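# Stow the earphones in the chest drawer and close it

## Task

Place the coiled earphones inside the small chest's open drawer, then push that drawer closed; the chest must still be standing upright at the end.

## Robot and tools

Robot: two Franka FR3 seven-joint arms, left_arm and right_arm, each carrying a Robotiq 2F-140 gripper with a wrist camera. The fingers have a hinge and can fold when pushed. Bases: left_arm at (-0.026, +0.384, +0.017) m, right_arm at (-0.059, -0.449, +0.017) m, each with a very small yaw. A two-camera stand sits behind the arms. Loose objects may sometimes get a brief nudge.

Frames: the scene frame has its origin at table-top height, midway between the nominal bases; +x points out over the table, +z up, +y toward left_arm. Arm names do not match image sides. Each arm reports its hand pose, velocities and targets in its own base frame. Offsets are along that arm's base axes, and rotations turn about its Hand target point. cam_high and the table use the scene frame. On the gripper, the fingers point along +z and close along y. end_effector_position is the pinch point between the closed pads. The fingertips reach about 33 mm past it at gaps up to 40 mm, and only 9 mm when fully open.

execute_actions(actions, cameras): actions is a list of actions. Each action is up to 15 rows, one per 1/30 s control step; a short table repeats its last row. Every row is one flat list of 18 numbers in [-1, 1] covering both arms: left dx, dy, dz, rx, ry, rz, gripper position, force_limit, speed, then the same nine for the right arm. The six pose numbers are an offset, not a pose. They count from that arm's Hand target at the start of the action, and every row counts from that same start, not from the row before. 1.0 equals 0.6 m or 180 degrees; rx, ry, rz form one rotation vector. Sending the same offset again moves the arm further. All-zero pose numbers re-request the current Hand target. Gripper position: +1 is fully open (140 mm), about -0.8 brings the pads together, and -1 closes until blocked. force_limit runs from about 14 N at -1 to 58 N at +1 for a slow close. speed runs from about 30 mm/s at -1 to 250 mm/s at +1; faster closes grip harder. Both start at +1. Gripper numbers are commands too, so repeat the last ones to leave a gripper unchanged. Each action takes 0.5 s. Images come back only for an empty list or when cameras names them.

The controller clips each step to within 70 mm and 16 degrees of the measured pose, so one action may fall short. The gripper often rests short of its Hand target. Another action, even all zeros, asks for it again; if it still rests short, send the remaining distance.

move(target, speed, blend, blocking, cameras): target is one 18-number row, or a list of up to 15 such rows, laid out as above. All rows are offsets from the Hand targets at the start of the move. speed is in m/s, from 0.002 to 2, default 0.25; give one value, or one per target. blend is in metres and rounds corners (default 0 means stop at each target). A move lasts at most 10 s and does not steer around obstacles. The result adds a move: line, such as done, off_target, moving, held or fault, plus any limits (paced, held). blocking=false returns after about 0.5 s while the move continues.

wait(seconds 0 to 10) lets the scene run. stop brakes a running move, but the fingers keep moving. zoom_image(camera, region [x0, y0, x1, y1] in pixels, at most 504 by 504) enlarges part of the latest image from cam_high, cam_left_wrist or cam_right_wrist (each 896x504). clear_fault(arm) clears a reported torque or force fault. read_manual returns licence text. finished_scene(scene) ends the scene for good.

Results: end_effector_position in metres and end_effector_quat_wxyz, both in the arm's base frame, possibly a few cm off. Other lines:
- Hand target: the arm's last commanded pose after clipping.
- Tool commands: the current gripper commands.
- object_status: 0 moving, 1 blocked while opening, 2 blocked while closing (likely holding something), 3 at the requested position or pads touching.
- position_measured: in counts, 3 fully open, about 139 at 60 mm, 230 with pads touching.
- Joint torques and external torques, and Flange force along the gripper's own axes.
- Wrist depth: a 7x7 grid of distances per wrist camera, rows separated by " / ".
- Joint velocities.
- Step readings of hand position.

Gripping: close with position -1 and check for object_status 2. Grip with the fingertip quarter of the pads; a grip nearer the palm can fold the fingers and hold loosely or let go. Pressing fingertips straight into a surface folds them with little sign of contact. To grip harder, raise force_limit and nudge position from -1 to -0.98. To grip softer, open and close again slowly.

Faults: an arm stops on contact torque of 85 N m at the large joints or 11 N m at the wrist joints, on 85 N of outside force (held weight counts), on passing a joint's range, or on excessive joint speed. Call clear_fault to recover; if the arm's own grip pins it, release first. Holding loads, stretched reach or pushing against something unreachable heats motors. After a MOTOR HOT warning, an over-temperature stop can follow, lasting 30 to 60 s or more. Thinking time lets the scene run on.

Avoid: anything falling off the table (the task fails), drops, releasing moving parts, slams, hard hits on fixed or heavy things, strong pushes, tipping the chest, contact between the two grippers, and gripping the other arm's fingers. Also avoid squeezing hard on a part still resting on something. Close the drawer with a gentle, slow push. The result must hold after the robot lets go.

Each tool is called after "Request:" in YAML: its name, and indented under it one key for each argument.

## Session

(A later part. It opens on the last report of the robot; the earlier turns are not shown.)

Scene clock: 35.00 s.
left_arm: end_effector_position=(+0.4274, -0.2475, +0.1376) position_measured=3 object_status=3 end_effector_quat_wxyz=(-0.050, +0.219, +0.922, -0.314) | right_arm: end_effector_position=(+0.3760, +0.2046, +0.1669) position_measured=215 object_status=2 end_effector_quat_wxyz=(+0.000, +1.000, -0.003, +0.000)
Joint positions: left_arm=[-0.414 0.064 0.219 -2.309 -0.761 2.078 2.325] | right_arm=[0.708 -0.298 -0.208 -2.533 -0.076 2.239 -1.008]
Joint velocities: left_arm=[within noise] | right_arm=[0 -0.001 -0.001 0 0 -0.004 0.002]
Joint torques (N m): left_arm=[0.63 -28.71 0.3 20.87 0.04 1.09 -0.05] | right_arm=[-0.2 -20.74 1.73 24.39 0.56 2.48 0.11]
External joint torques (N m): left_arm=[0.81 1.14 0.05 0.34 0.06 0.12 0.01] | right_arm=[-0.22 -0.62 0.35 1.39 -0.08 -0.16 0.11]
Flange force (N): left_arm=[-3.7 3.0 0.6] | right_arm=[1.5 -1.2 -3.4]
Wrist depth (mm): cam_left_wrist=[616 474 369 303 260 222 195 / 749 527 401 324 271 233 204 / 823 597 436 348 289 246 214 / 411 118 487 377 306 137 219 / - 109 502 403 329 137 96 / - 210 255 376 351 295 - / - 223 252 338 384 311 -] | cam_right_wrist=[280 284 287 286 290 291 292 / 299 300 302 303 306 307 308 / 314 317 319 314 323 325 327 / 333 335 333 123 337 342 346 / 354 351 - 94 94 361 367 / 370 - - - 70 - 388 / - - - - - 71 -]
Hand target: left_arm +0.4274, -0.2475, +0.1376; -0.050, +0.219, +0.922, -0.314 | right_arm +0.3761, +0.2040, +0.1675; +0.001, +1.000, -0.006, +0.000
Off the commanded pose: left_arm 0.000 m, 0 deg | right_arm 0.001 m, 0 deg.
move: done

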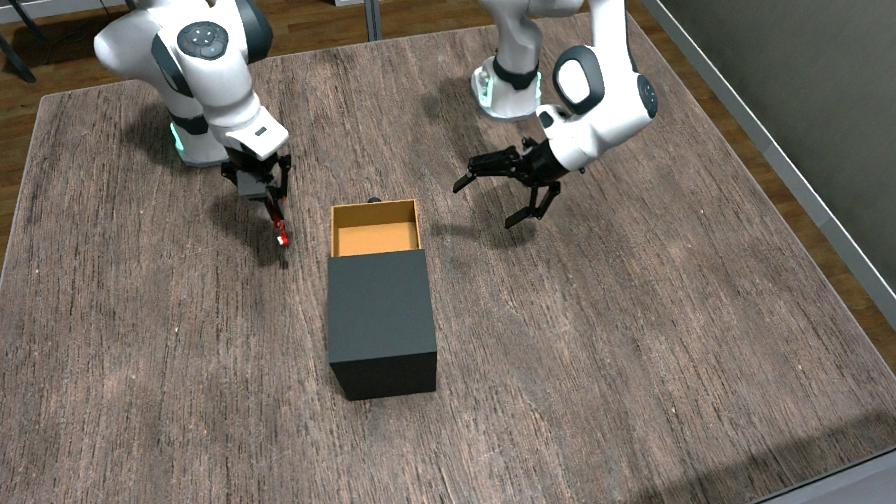

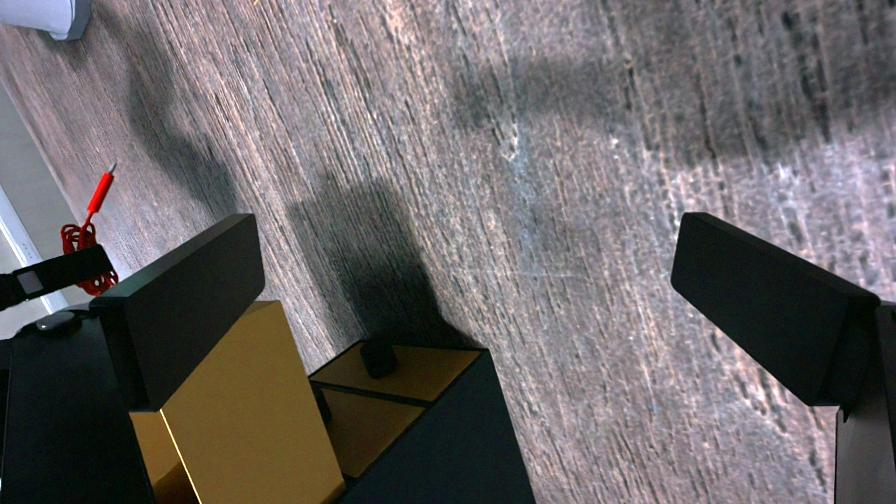

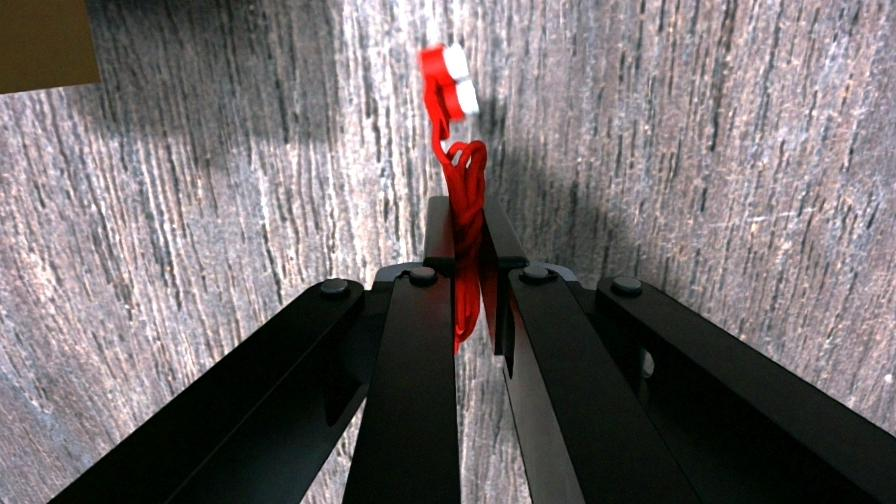

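Request:
move:
  target: [0.047,-0.1,0.325,0,0,0,1,1,1, 0,0,0,0,0,0,-1,-1,-1]
  speed: 0.25
  cameras: ["cam_left_wrist","cam_high"]

Scene clock: 47.23 s.
left_arm: end_effector_position=(+0.4564, -0.3080, +0.3333) position_measured=3 object_status=3 end_effector_quat_wxyz=(-0.047, +0.222, +0.921, -0.316) | right_arm: end_effector_position=(+0.3759, +0.2045, +0.1668) position_measured=215 object_status=2 end_effector_quat_wxyz=(+0.000, +1.000, -0.004, -0.001)
Joint positions: left_arm=[-0.442 -0.046 0.179 -1.955 -0.652 1.77 1.959] | right_arm=[0.708 -0.298 -0.208 -2.533 -0.076 2.238 -1.007]
Joint velocities: left_arm=[0 0.001 -0.001 -0.001 0 -0.001 -0.004] | right_arm=[within noise]
Joint torques (N m): left_arm=[0.62 -28.04 -0.56 24.75 0.05 1.43 -0.21] | right_arm=[-0.15 -20.79 1.67 24.43 0.54 2.37 0.2]
External joint torques (N m): left_arm=[0.64 2.07 -0.29 0.47 0.55 -0.07 -0.15] | right_arm=[-0.15 -0.67 0.32 1.4 -0.1 -0.28 0.2]
Flange force (N): left_arm=[-7.7 1.6 -1.4] | right_arm=[1.2 -1.3 -3.9]
Wrist depth (mm): cam_left_wrist=[2581 829 644 527 448 383 337 / 2294 935 710 568 471 404 354 / 349 431 722 361 493 427 369 / 331 118 860 434 472 137 380 / - 109 979 432 394 128 96 / - 101 1054 348 387 518 - / - 2478 1106 1092 404 553 -] | cam_right_wrist=[283 285 287 285 290 291 293 / 299 301 302 304 305 306 309 / 314 317 318 320 322 325 325 / 332 335 334 124 338 344 346 / 354 351 - 88 94 362 368 / 370 - - - 70 - 388 / - - - - - 71 -]
Hand target: left_arm +0.4556, -0.3075, +0.3326; -0.050, +0.219, +0.922, -0.314 | right_arm +0.3761, +0.2040, +0.1675; +0.001, +1.000, -0.006, +0.000
Off the commanded pose: left_arm 0.001 m, 0 deg | right_arm 0.001 m, 0 deg.
move: done
Images, in order (width x height): cam_high 896x504, cam_left_wrist 896x504.

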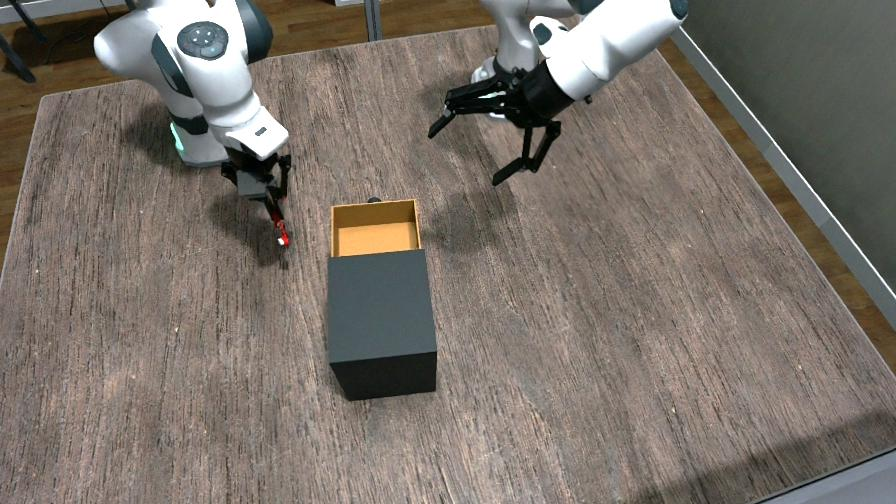

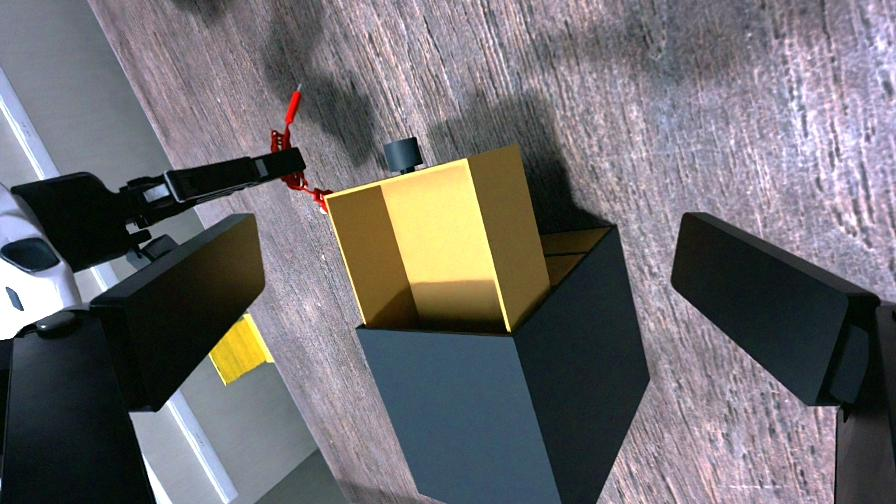

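Request:
zoom_image:
  camera: "cam_left_wrist"
  region: [260, 60, 680, 504]

Request:
zoom_image:
  camera: "cam_left_wrist"
  region: [240, 70, 400, 230]

Scaled by 1.135 from the camera's 896x504 image, which has a finer 1280x720 frame.

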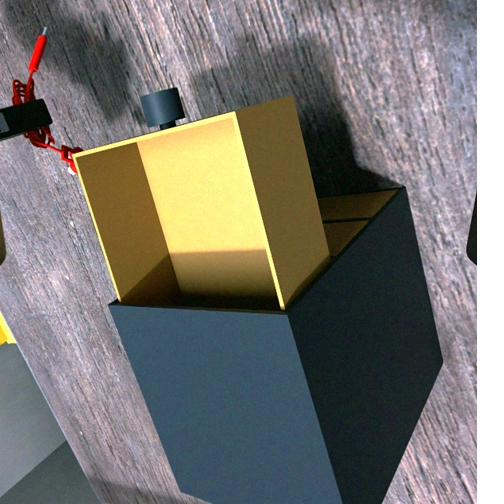

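Scaled by 3.150 from the camera's 896x504 image, which has a finer 1280x720 frame.

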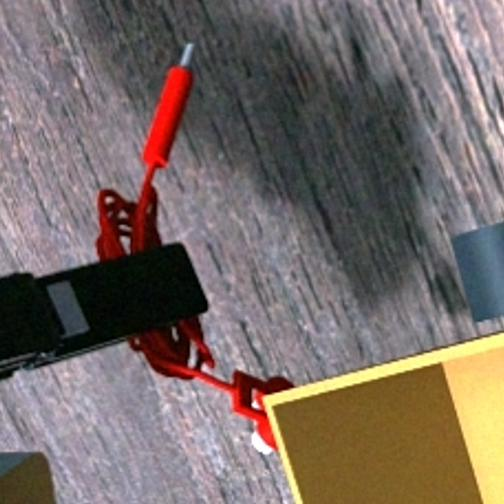

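Request:
move:
  target:
    - [0,0.1667,0.083,0,0,0,1,1,1, 0,0,0.279,0,0,0,-1,-1,-1]
    - [0,0.1667,0.083,0,0,0,1,1,1, 0.2245,0.3055,0.279,0,0,-0.797,-1,-1,-1]
  speed: [0.15,0.3]
  blend: 0.03
  cameras: ["all"]

Scene clock: 65.80 s.
left_arm: end_effector_position=(+0.4562, -0.2087, +0.3824) position_measured=3 object_status=3 end_effector_quat_wxyz=(-0.050, +0.215, +0.923, -0.315) | right_arm: end_effector_position=(+0.5107, +0.3879, +0.3353) position_measured=215 object_status=2 end_effector_quat_wxyz=(+0.001, -0.311, +0.950, +0.002)
Joint positions: left_arm=[-0.361 -0.104 0.289 -1.882 -0.585 1.56 2.015] | right_arm=[0.617 0.262 0.037 -1.427 -0.006 1.692 1.591]
Joint velocities: left_arm=[within noise] | right_arm=[0 0 0 0 -0.001 0 0.006]
Joint torques (N m): left_arm=[0.63 -25.63 -0.83 24.42 -0.2 1.32 0.15] | right_arm=[1 -40.88 0.08 26.21 0.81 2.17 0.22]
External joint torques (N m): left_arm=[0.64 1.39 0.05 0.47 0.53 -0.06 0.21] | right_arm=[1.16 -0.18 -0.32 1.94 0.01 -0.25 0.22]
Flange force (N): left_arm=[-5.1 2.4 -2.8] | right_arm=[-10.0 1.6 -6.5]
Wrist depth (mm): cam_left_wrist=[656 895 712 579 491 424 371 / - 1007 765 618 522 444 391 / - 1028 843 652 549 468 408 / - 118 583 462 570 137 414 / - 109 535 467 593 128 96 / - 322 1180 475 632 574 - / - 2816 1163 1032 731 596 -] | cam_right_wrist=[436 438 439 290 434 442 445 / 457 461 458 307 320 468 469 / 482 484 315 323 326 493 493 / 511 507 259 123 321 518 526 / 540 531 - 88 94 542 554 / 569 - - - 70 - 586 / - - - - - 71 -]
Hand target: left_arm +0.4556, -0.2075, +0.3824; -0.050, +0.219, +0.922, -0.314 | right_arm +0.5108, +0.3873, +0.3349; +0.000, -0.308, +0.951, +0.001
Off the commanded pose: left_arm 0.001 m, 0 deg | right_arm 0.001 m, 0 deg.
move: done

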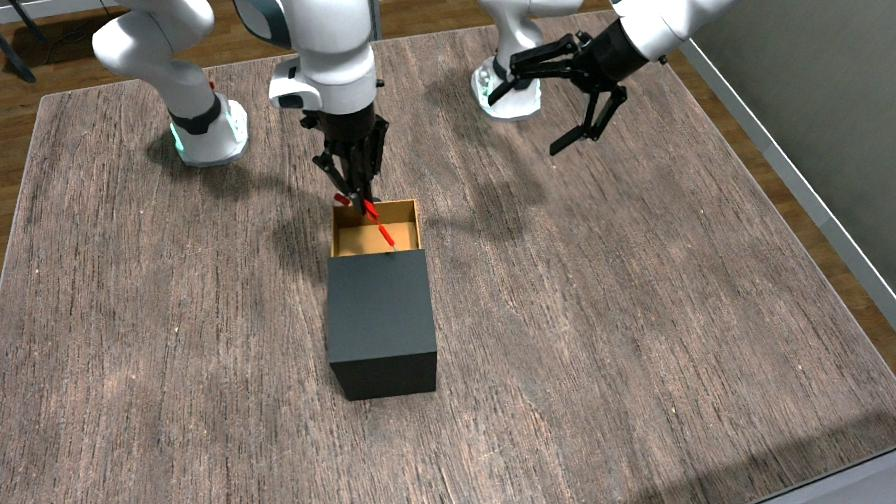

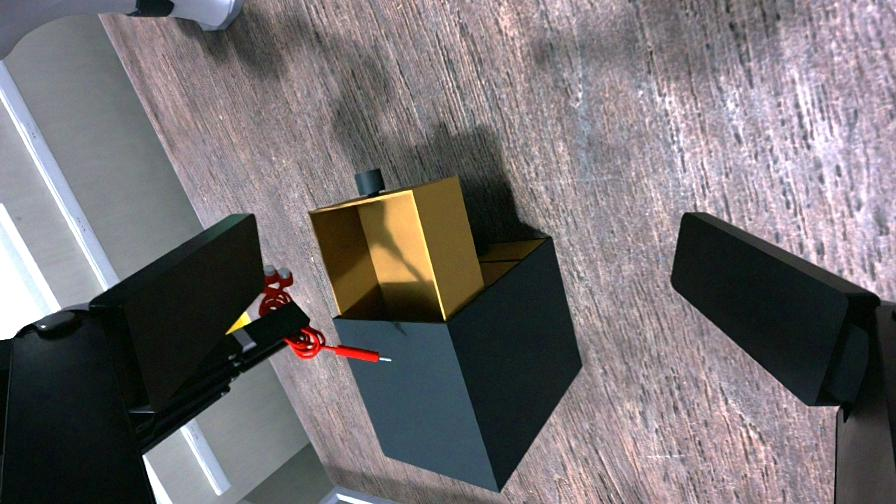

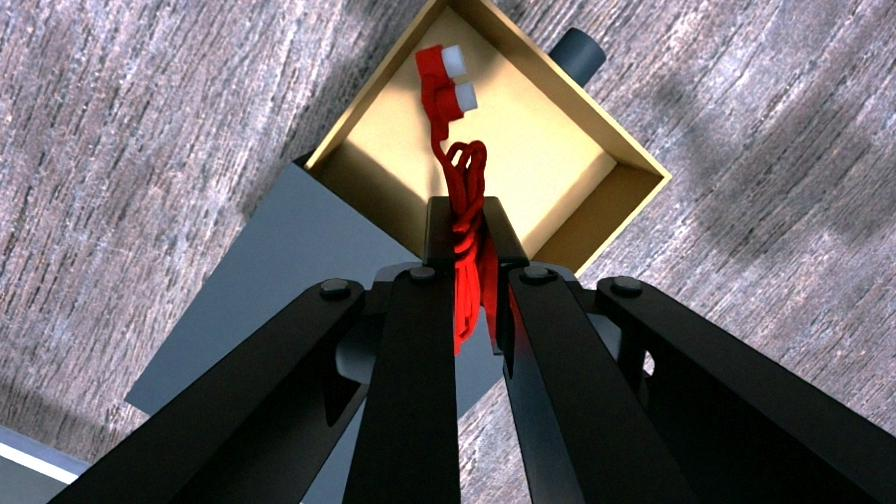

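Request:
zoom_image:
  camera: "cam_right_wrist"
  region: [280, 0, 700, 300]

Request:
zoom_image:
  camera: "cam_left_wrist"
  region: [230, 150, 590, 400]

Scaled by 1.200 from the camera's 896x504 image, which has a finer 1280x720 frame.

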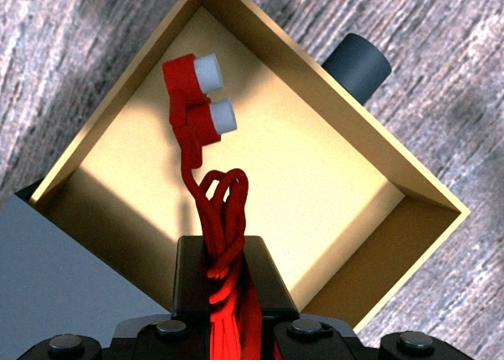

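Scaled by 1.400 from the camera's 896x504 image, which has a finer 1280x720 frame.

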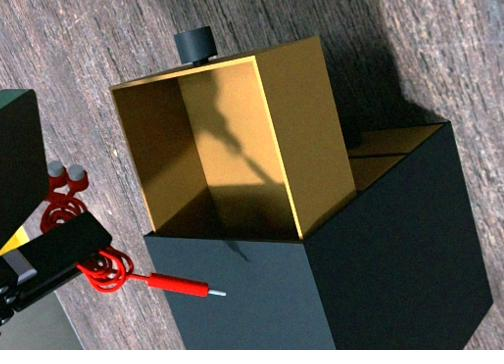

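Request:
move:
  target:
    - [0,0,0,0,0,0,1,1,1, -0.0583,0.0158,0,0,0,0,-1,-1,-1]
    - [0,0,0,0,0,0,1,1,1, -0.0583,0.0158,-0.083,0,0,0,-1,-1,-1]
  speed: 0.12
  blend: 0.01
  cameras: ["cam_left_wrist","cam_right_wrist"]

Request:
zoom_image:
  camera: "cam_left_wrist"
  region: [230, 150, 590, 400]

Request:
zoom_image:
  camera: "cam_right_wrist"
  region: [280, 0, 700, 300]

Scene clock: 82.47 s.
left_arm: end_effector_position=(+0.4562, -0.2087, +0.3824) position_measured=3 object_status=3 end_effector_quat_wxyz=(-0.050, +0.215, +0.923, -0.315) | right_arm: end_effector_position=(+0.4745, +0.3970, +0.2839) position_measured=215 object_status=2 end_effector_quat_wxyz=(-0.003, -0.311, +0.950, +0.001)
Joint positions: left_arm=[-0.361 -0.104 0.289 -1.882 -0.585 1.56 2.015] | right_arm=[0.65 0.188 0.05 -1.659 -0.007 1.843 1.638]
Joint velocities: left_arm=[within noise] | right_arm=[-0.002 0.001 0.002 0 0.001 0.005 0.002]
Joint torques (N m): left_arm=[0.61 -25.58 -0.83 24.49 -0.22 1.32 0.19] | right_arm=[0.39 -39.87 0.25 25.56 0.83 2.72 0.19]
External joint torques (N m): left_arm=[0.71 1.5 0.16 0.49 0.53 -0.06 0.26] | right_arm=[0.38 -1.22 -0.23 1.01 0.04 0.31 0.19]
Flange force (N): left_arm=[-5.5 2.8 -3.0] | right_arm=[-0.1 0.6 -1.8]
Wrist depth (mm): cam_left_wrist=[1121 891 710 583 488 421 372 / 2636 991 774 619 519 447 388 / 2693 1046 834 644 548 467 409 / - 118 424 440 583 137 415 / - 109 1131 454 599 128 96 / - 101 1191 468 626 570 - / - 2753 1361 995 714 604 -] | cam_right_wrist=[392 391 391 391 396 396 398 / 409 412 267 213 408 416 418 / 430 433 274 273 284 440 442 / 455 449 285 123 269 466 468 / 483 214 - 88 94 484 494 / - - - - 70 - 521 / - - - - - 71 -]
Hand target: left_arm +0.4556, -0.2075, +0.3824; -0.050, +0.219, +0.922, -0.314 | right_arm +0.4758, +0.3968, +0.2851; +0.000, -0.308, +0.951, +0.001
Off the commanded pose: left_arm 0.001 m, 0 deg | right_arm 0.002 m, 0 deg.
move: done
Images, in order (width x height): cam_left_wrist 896x504, cam_right_wrist 896x504.

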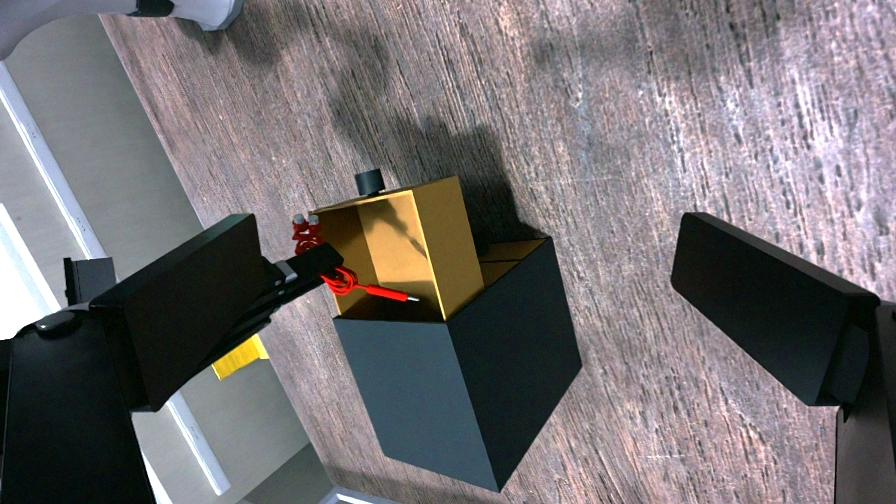

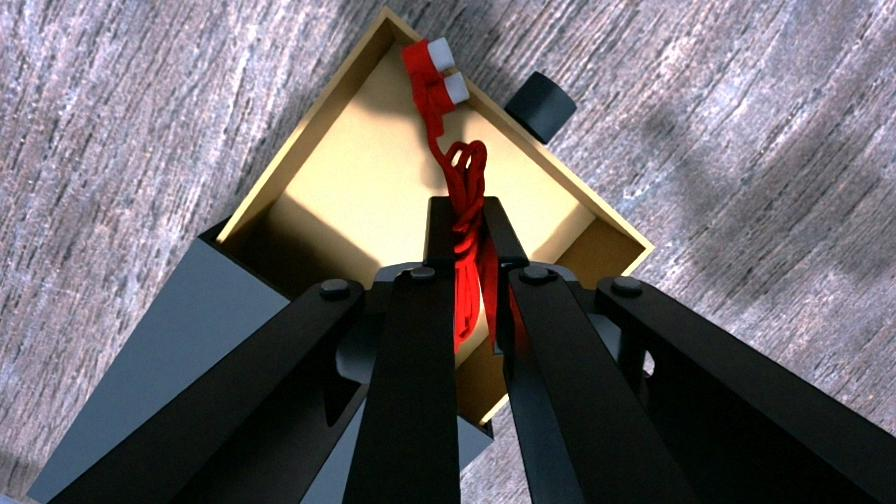

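Scaled by 1.400 from the camera's 896x504 image, which has a finer 1280x720 frame.

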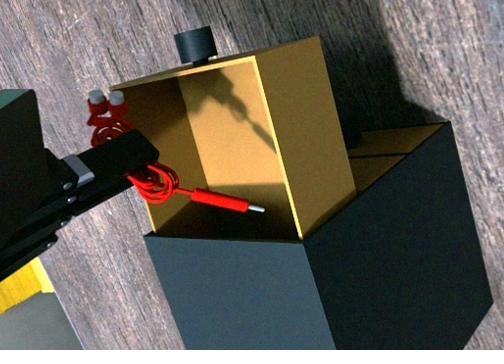

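Scaled by 1.200 from the camera's 896x504 image, which has a finer 1280x720 frame.

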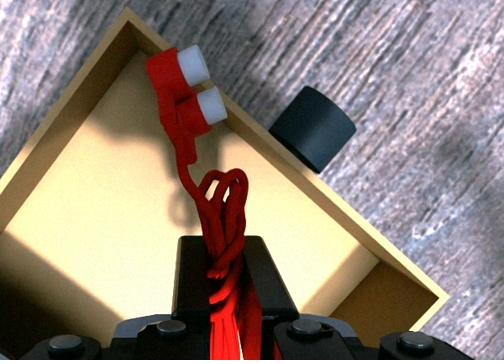

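Request:
move:
  target:
    - [0,0,0,0,0,0,1,1,1, 0,0,-0.0217,0,0,0,-1,-1,-1]
    - [0,0,0,0,0,0,1,1,1, 0.0267,0,-0.025,0,0,0,-1,-1,-1]
    - [0,0,0,0,0,0,1,1,1, 0.0467,0,-0.06,0,0,0,-1,-1,-1]
  speed: 0.06
  blend: 0.004
  cameras: ["cam_left_wrist","cam_right_wrist"]

Request:
zoom_image:
  camera: "cam_left_wrist"
  region: [230, 150, 590, 400]

Request:
zoom_image:
  camera: "cam_right_wrist"
  region: [280, 0, 700, 300]

Scene clock: 84.67 s.
left_arm: end_effector_position=(+0.4562, -0.2087, +0.3824) position_measured=3 object_status=3 end_effector_quat_wxyz=(-0.050, +0.215, +0.923, -0.315) | right_arm: end_effector_position=(+0.5016, +0.3971, +0.2482) position_measured=215 object_status=2 end_effector_quat_wxyz=(-0.003, -0.305, +0.952, +0.001)
Joint positions: left_arm=[-0.361 -0.104 0.289 -1.882 -0.585 1.56 2.015] | right_arm=[0.633 0.269 0.04 -1.638 -0.008 1.903 1.624]
Joint velocities: left_arm=[within noise] | right_arm=[-0.002 0 -0.001 0.001 0.001 0.004 -0.004]
Joint torques (N m): left_arm=[0.66 -25.57 -0.9 24.45 -0.21 1.3 0.15] | right_arm=[-0.17 -41.86 0.57 26.4 0.65 2.75 -0.23]
External joint torques (N m): left_arm=[0.7 1.68 0.02 0.39 0.54 -0.08 0.22] | right_arm=[-0.23 -0.77 -0.08 1.96 -0.13 0.35 -0.23]
Flange force (N): left_arm=[-5.7 2.8 -2.8] | right_arm=[-6.1 -0.4 -3.4]
Wrist depth (mm): cam_left_wrist=[659 904 712 583 490 424 374 / - 1020 770 624 521 448 389 / - 1024 846 635 554 468 408 / - 118 541 459 576 137 412 / - 109 421 461 596 128 96 / - 296 1158 483 631 576 - / - 2429 1297 987 727 603 -] | cam_right_wrist=[358 359 218 214 176 365 365 / 377 378 - 229 228 382 383 / 396 393 235 152 242 395 405 / 415 168 244 123 248 221 427 / 441 174 - 88 94 446 454 / - - - - 70 - 477 / - - - - - 71 -]
Hand target: left_arm +0.4556, -0.2075, +0.3824; -0.050, +0.219, +0.922, -0.314 | right_arm +0.5038, +0.3968, +0.2491; +0.000, -0.308, +0.951, +0.001
Off the commanded pose: left_arm 0.001 m, 0 deg | right_arm 0.002 m, 0 deg.
move: done
Images, in order (width x height): cam_left_wrist 896x504, cam_right_wrist 896x504.

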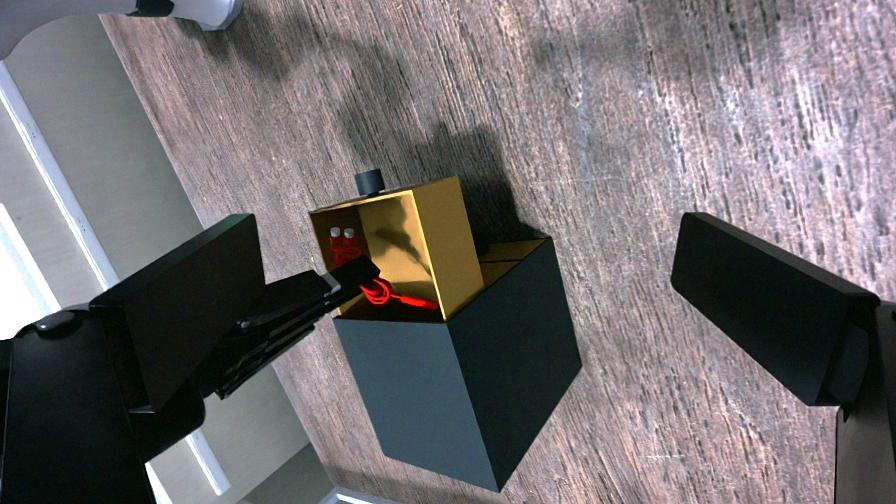

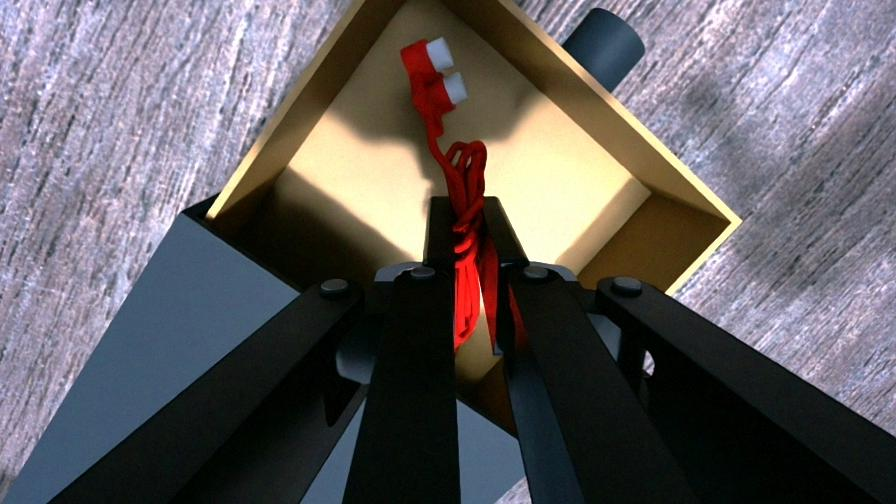

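Scaled by 1.400 from the camera's 896x504 image, which has a finer 1280x720 frame.

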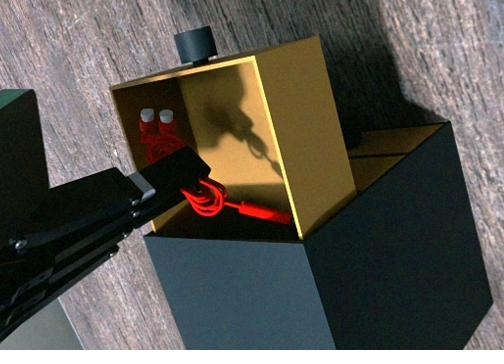

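Scaled by 1.200 from the camera's 896x504 image, which has a finer 1280x720 frame.

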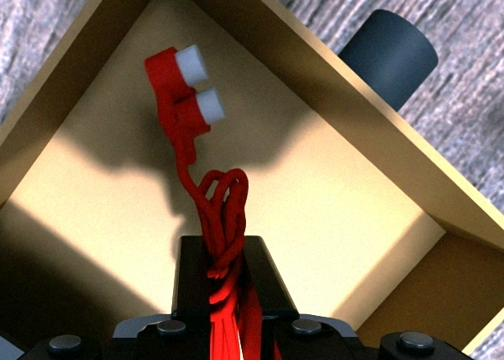

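Request:
move:
  target: [0,0,0,0,0,0,1,1,1, 0,0,-0.0533,0,0,0,-1,-1,-1]
  speed: 0.04
  cameras: ["cam_left_wrist","cam_right_wrist"]

Request:
zoom_image:
  camera: "cam_left_wrist"
  region: [230, 150, 590, 400]

Request:
zoom_image:
  camera: "cam_right_wrist"
  region: [280, 0, 700, 300]

Scene clock: 86.63 s.
left_arm: end_effector_position=(+0.4562, -0.2087, +0.3824) position_measured=3 object_status=3 end_effector_quat_wxyz=(-0.050, +0.215, +0.923, -0.315) | right_arm: end_effector_position=(+0.5020, +0.3977, +0.2172) position_measured=215 object_status=2 end_effector_quat_wxyz=(-0.002, -0.306, +0.952, +0.001)
Joint positions: left_arm=[-0.361 -0.104 0.289 -1.882 -0.585 1.56 2.015] | right_arm=[0.633 0.285 0.04 -1.695 -0.009 1.978 1.623]
Joint velocities: left_arm=[within noise] | right_arm=[-0.001 0.001 -0.001 0 0 0.004 -0.001]
Joint torques (N m): left_arm=[0.63 -25.57 -0.87 24.44 -0.21 1.32 0.14] | right_arm=[-0.15 -42.15 0.49 25.44 0.61 2.72 -0.2]
External joint torques (N m): left_arm=[0.65 1.67 0.03 0.34 0.54 -0.07 0.2] | right_arm=[-0.23 -0.27 -0.21 0.91 -0.15 0.28 -0.2]
Flange force (N): left_arm=[-5.5 2.7 -2.6] | right_arm=[-2.9 -0.5 -1.0]
Wrist depth (mm): cam_left_wrist=[1082 914 706 582 491 424 373 / 2383 1003 779 616 518 448 391 / - 1073 854 650 552 469 406 / - 118 519 488 572 137 412 / - 109 425 468 591 128 96 / - 288 1174 455 623 578 - / - 2848 1191 983 718 596 -] | cam_right_wrist=[330 330 155 188 146 335 337 / 347 344 194 199 197 350 355 / 364 357 204 205 211 189 373 / 375 210 213 123 217 185 394 / 142 143 - 88 94 406 419 / - - - - 70 - 439 / - - - - - 71 -]
Hand target: left_arm +0.4556, -0.2075, +0.3824; -0.050, +0.219, +0.922, -0.314 | right_arm +0.5038, +0.3968, +0.2172; +0.000, -0.308, +0.951, +0.001
Off the commanded pose: left_arm 0.001 m, 0 deg | right_arm 0.002 m, 0 deg.
move: done
Images, in order (width x height): cam_left_wrist 896x504, cam_right_wrist 896x504.

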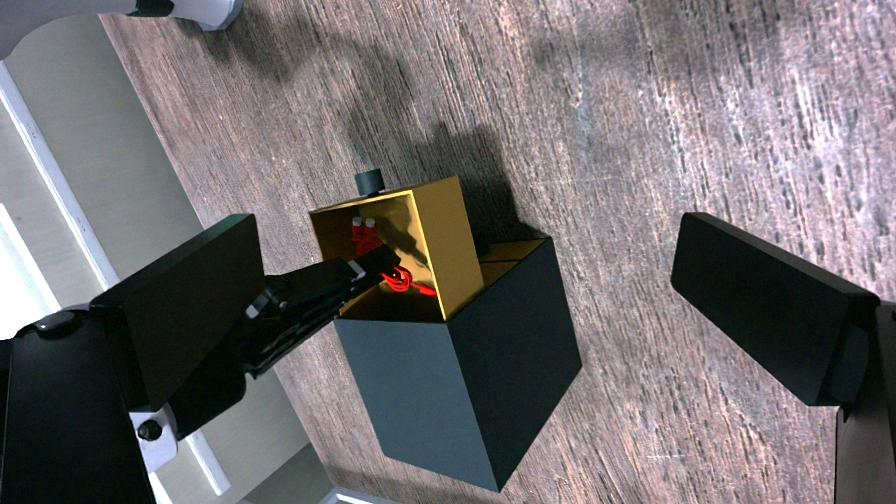

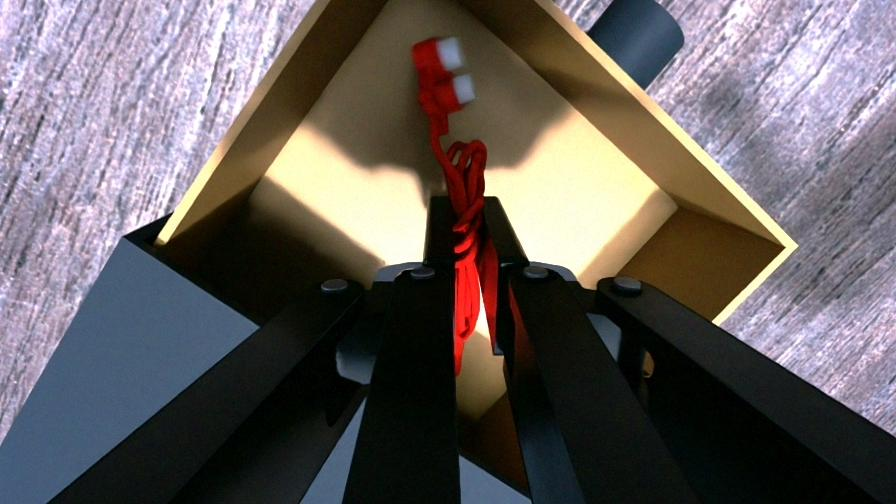

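Scaled by 1.400 from the camera's 896x504 image, which has a finer 1280x720 frame.

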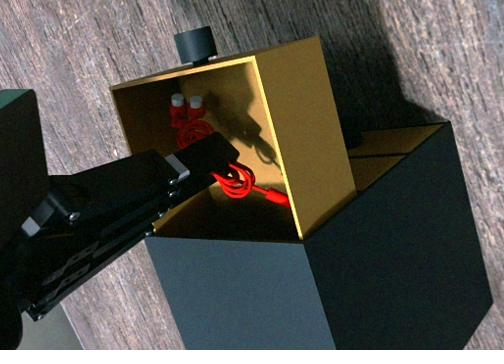

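Scaled by 1.200 from the camera's 896x504 image, which has a finer 1280x720 frame.

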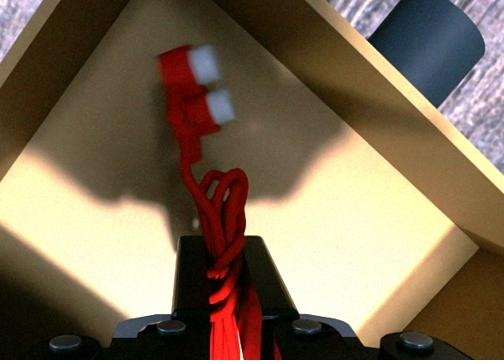

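Request:
move:
  target: [0,0,0,0,0,0,1,1,1, 0,0,-0.045,0,0,0,-1,-1,-1]
  speed: 0.03
  cameras: ["cam_left_wrist","cam_right_wrist"]

Request:
zoom_image:
  camera: "cam_left_wrist"
  region: [300, 160, 500, 350]

Request:
zoom_image:
  camera: "cam_right_wrist"
  region: [280, 0, 700, 400]

Scene clock: 88.53 s.
left_arm: end_effector_position=(+0.4562, -0.2087, +0.3824) position_measured=3 object_status=3 end_effector_quat_wxyz=(-0.050, +0.215, +0.923, -0.315) | right_arm: end_effector_position=(+0.5020, +0.3979, +0.1904) position_measured=215 object_status=2 end_effector_quat_wxyz=(-0.001, -0.307, +0.952, +0.001)
Joint positions: left_arm=[-0.361 -0.104 0.289 -1.882 -0.585 1.56 2.015] | right_arm=[0.633 0.305 0.04 -1.737 -0.01 2.04 1.623]
Joint velocities: left_arm=[within noise] | right_arm=[-0.001 -0.001 0.002 -0.001 0 0.004 0]
Joint torques (N m): left_arm=[0.66 -25.58 -0.87 24.41 -0.23 1.32 0.14] | right_arm=[-0.2 -42.33 0.43 25.17 0.6 2.64 -0.15]
External joint torques (N m): left_arm=[0.69 1.61 0.04 0.33 0.51 -0.07 0.2] | right_arm=[-0.12 -0.44 -0.18 1.05 -0.13 0.22 -0.15]
Flange force (N): left_arm=[-5.3 2.7 -2.6] | right_arm=[-3.0 -0.3 -1.4]
Wrist depth (mm): cam_left_wrist=[639 891 714 582 490 426 374 / 2100 1011 774 627 522 443 388 / 2478 1116 852 637 551 471 408 / - 118 531 505 572 137 415 / - 109 403 492 594 128 96 / - 286 1169 461 624 579 - / - 2478 1311 925 716 593 -] | cam_right_wrist=[305 303 161 157 124 122 311 / 321 - 171 172 172 152 327 / 337 119 177 176 183 162 345 / 121 181 185 124 189 183 146 / - 189 - 88 94 146 380 / 116 - - - 70 - 406 / - - - - - 71 -]
Hand target: left_arm +0.4556, -0.2075, +0.3824; -0.050, +0.219, +0.922, -0.314 | right_arm +0.5038, +0.3968, +0.1902; +0.000, -0.308, +0.951, +0.001
Off the commanded pose: left_arm 0.001 m, 0 deg | right_arm 0.002 m, 0 deg.
move: done
Images, in order (width x height): cam_left_wrist 896x504, cam_right_wrist 896x504.

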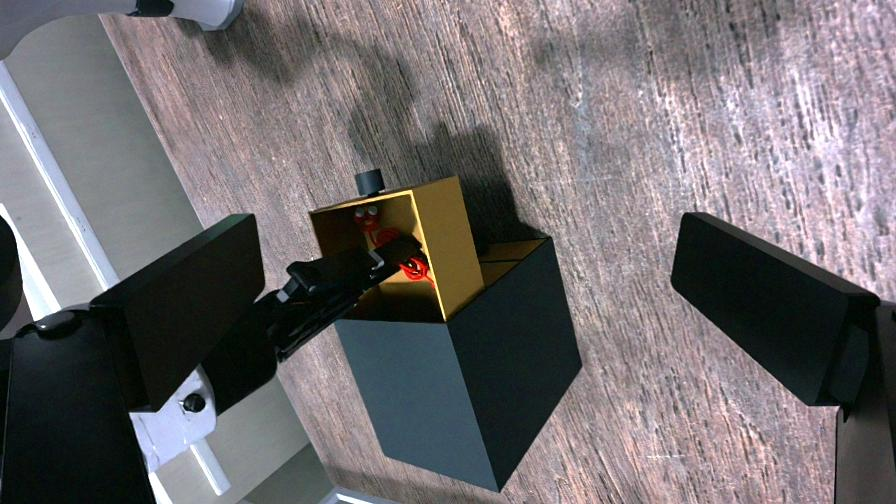

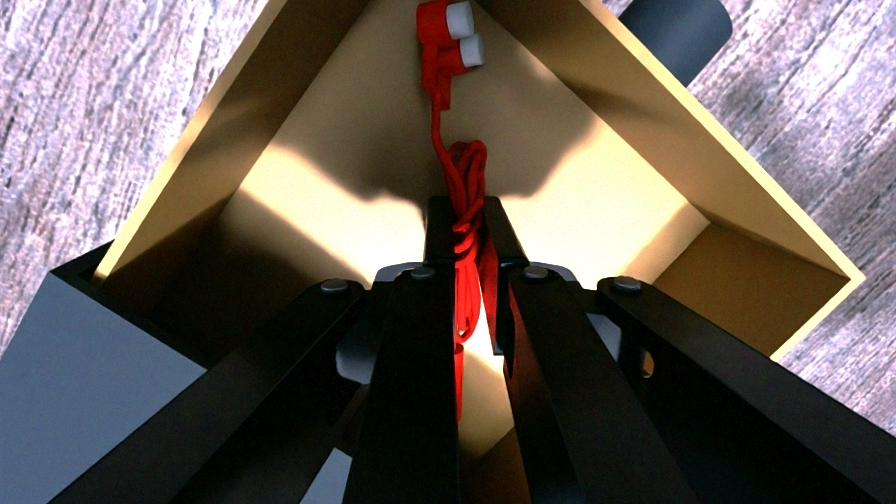

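Scaled by 2.520 from the camera's 896x504 image, which has a finer 1280x720 frame.

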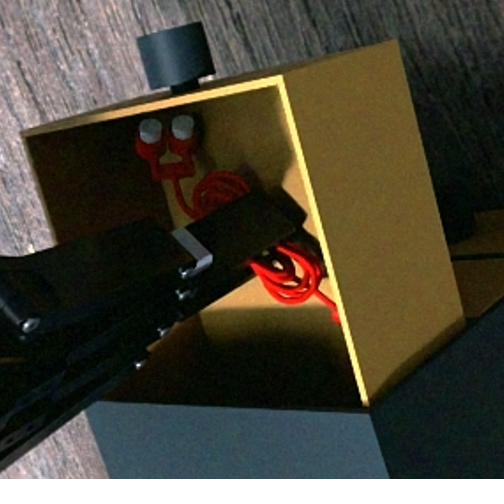

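Scaled by 1.200 from the camera's 896x504 image, which has a finer 1280x720 frame.

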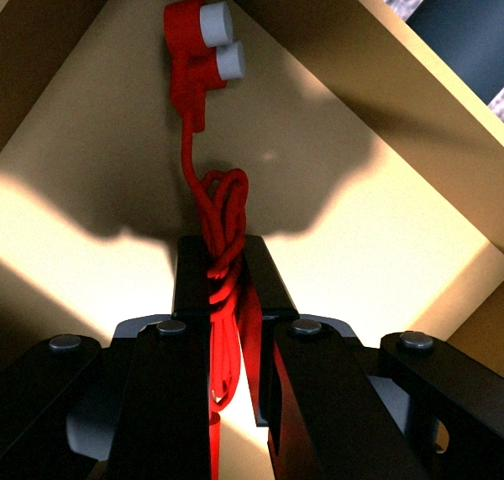

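Request:
move:
  target: [0,0,0,0,0,0,1,1,1, 0,0,-0.0105,0,0,0,-1,-1,-1]
  speed: 0.02
  cameras: ["cam_right_wrist"]

Request:
zoom_image:
  camera: "cam_right_wrist"
  region: [280, 0, 700, 400]

Scene clock: 89.77 s.
left_arm: end_effector_position=(+0.4562, -0.2087, +0.3824) position_measured=3 object_status=3 end_effector_quat_wxyz=(-0.050, +0.215, +0.923, -0.315) | right_arm: end_effector_position=(+0.5021, +0.3979, +0.1845) position_measured=215 object_status=2 end_effector_quat_wxyz=(-0.001, -0.307, +0.952, +0.001)
Joint positions: left_arm=[-0.361 -0.104 0.289 -1.882 -0.585 1.56 2.015] | right_arm=[0.633 0.31 0.04 -1.746 -0.01 2.054 1.623]
Joint velocities: left_arm=[within noise] | right_arm=[0 0 0 0 0.001 0.004 0.001]
Joint torques (N m): left_arm=[0.63 -25.6 -0.83 24.42 -0.21 1.32 0.15] | right_arm=[-0.2 -42.17 0.37 25.05 0.58 2.78 -0.18]
External joint torques (N m): left_arm=[0.73 1.51 0.15 0.42 0.54 -0.06 0.21] | right_arm=[-0.27 -0.25 -0.37 1.04 -0.14 0.36 -0.18]
Flange force (N): left_arm=[-5.3 2.7 -2.8] | right_arm=[-3.4 -0.6 -0.8]
Wrist depth (mm): cam_left_wrist=[673 898 712 580 495 425 371 / - 999 772 621 517 445 392 / - 1096 837 637 553 469 408 / - 118 517 515 575 137 415 / - 110 412 469 591 128 96 / - 287 1169 475 623 570 - / - 2848 1121 1032 718 596 -] | cam_right_wrist=[300 299 157 158 121 118 306 / 315 - 165 167 167 150 322 / 331 132 172 166 176 146 336 / - 177 179 124 183 176 142 / 107 183 - 88 94 146 135 / - - - - 70 - 401 / - - - - - 71 -]
Hand target: left_arm +0.4556, -0.2075, +0.3824; -0.050, +0.219, +0.922, -0.314 | right_arm +0.5038, +0.3968, +0.1839; +0.000, -0.308, +0.951, +0.001
Off the commanded pose: left_arm 0.001 m, 0 deg | right_arm 0.002 m, 0 deg.
move: done
Images, in order (width x height): cam_right_wrist 896x504.

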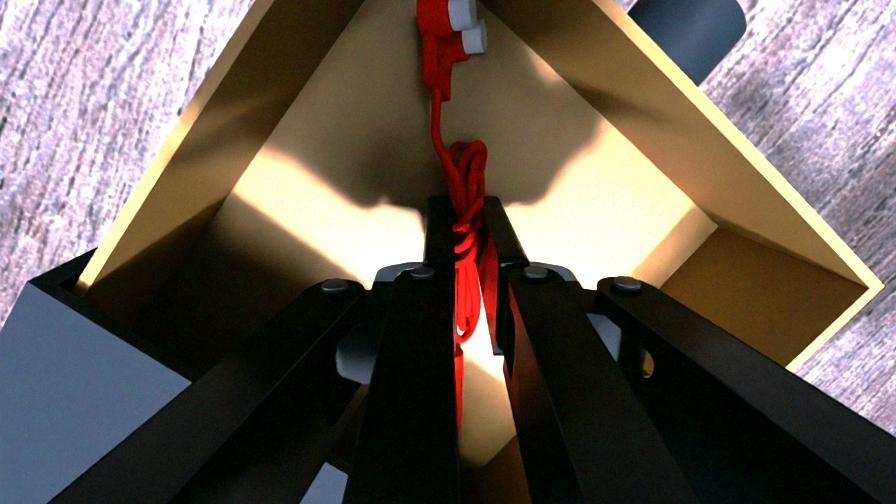

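Scaled by 1.200 from the camera's 896x504 image, which has a finer 1280x720 frame.

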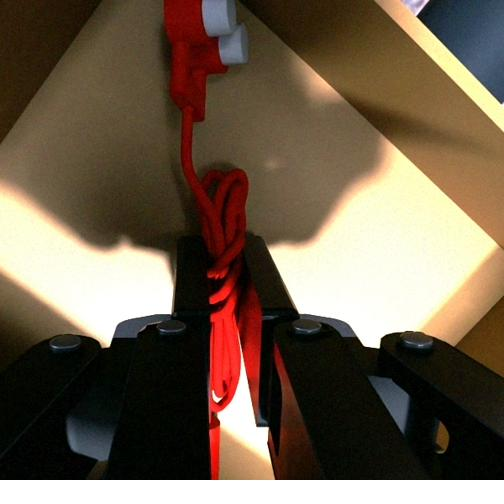

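Request:
move:
  target: [0,0,0,0,0,0,1,1,1, 0,0,0,0,0,0,-0.5,-1,-1]
  speed: 0.02
  cameras: ["cam_right_wrist","cam_left_wrist"]

Request:
zoom_image:
  camera: "cam_right_wrist"
  region: [280, 0, 700, 400]

Scene clock: 90.83 s.
left_arm: end_effector_position=(+0.4562, -0.2087, +0.3824) position_measured=3 object_status=3 end_effector_quat_wxyz=(-0.050, +0.215, +0.923, -0.315) | right_arm: end_effector_position=(+0.5023, +0.3981, +0.1845) position_measured=192 object_status=0 end_effector_quat_wxyz=(-0.001, -0.307, +0.952, +0.002)
Joint positions: left_arm=[-0.361 -0.104 0.289 -1.882 -0.585 1.56 2.015] | right_arm=[0.633 0.31 0.04 -1.746 -0.01 2.055 1.623]
Joint torques (N m): left_arm=[0.66 -25.54 -0.82 24.42 -0.22 1.3 0.14] | right_arm=[-0.19 -42.2 0.38 25.09 0.61 2.73 -0.18]
External joint torques (N m): left_arm=[0.88 1.53 0.29 0.4 0.54 -0.07 0.2] | right_arm=[-0.27 -0.1 -0.38 0.99 -0.13 0.3 -0.18]
Flange force (N): left_arm=[-5.2 2.9 -3.0] | right_arm=[-3.7 -0.6 -0.8]
Wrist depth (mm): cam_left_wrist=[1142 901 708 579 489 426 373 / - 995 767 621 521 446 388 / - 1106 837 634 553 468 408 / - 118 518 462 571 137 416 / - 110 396 465 597 128 96 / - 288 1137 492 629 571 - / - 2193 1174 531 718 601 -] | cam_right_wrist=[300 296 133 158 121 117 306 / 315 117 165 167 168 139 323 / 331 133 172 170 176 150 336 / - 176 179 158 182 181 143 / - 175 93 179 97 94 137 / - - - 202 67 - 396 / - - - 213 - 70 -]
Hand target: left_arm +0.4556, -0.2075, +0.3824; -0.050, +0.219, +0.922, -0.314 | right_arm +0.5038, +0.3968, +0.1839; +0.000, -0.308, +0.951, +0.001
Off the commanded pose: left_arm 0.001 m, 0 deg | right_arm 0.002 m, 0 deg.
move: done
Images, in order (width x height): cam_left_wrist 896x504, cam_right_wrist 896x504.

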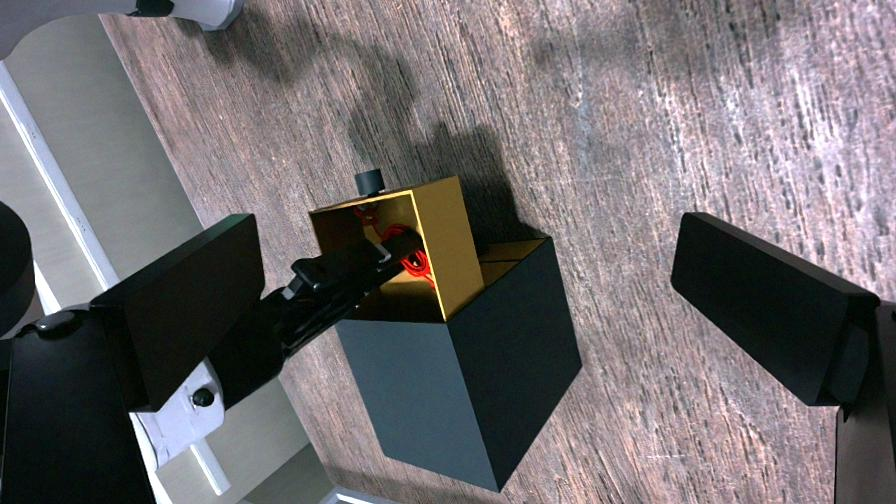

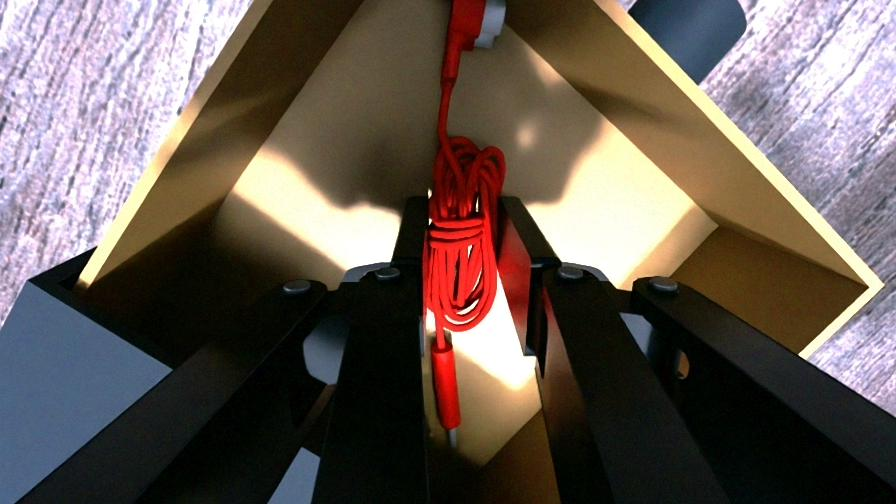

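Scaled by 1.200 from the camera's 896x504 image, which has a finer 1280x720 frame.

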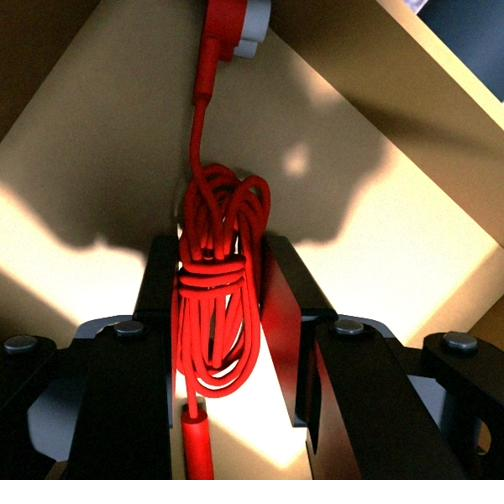

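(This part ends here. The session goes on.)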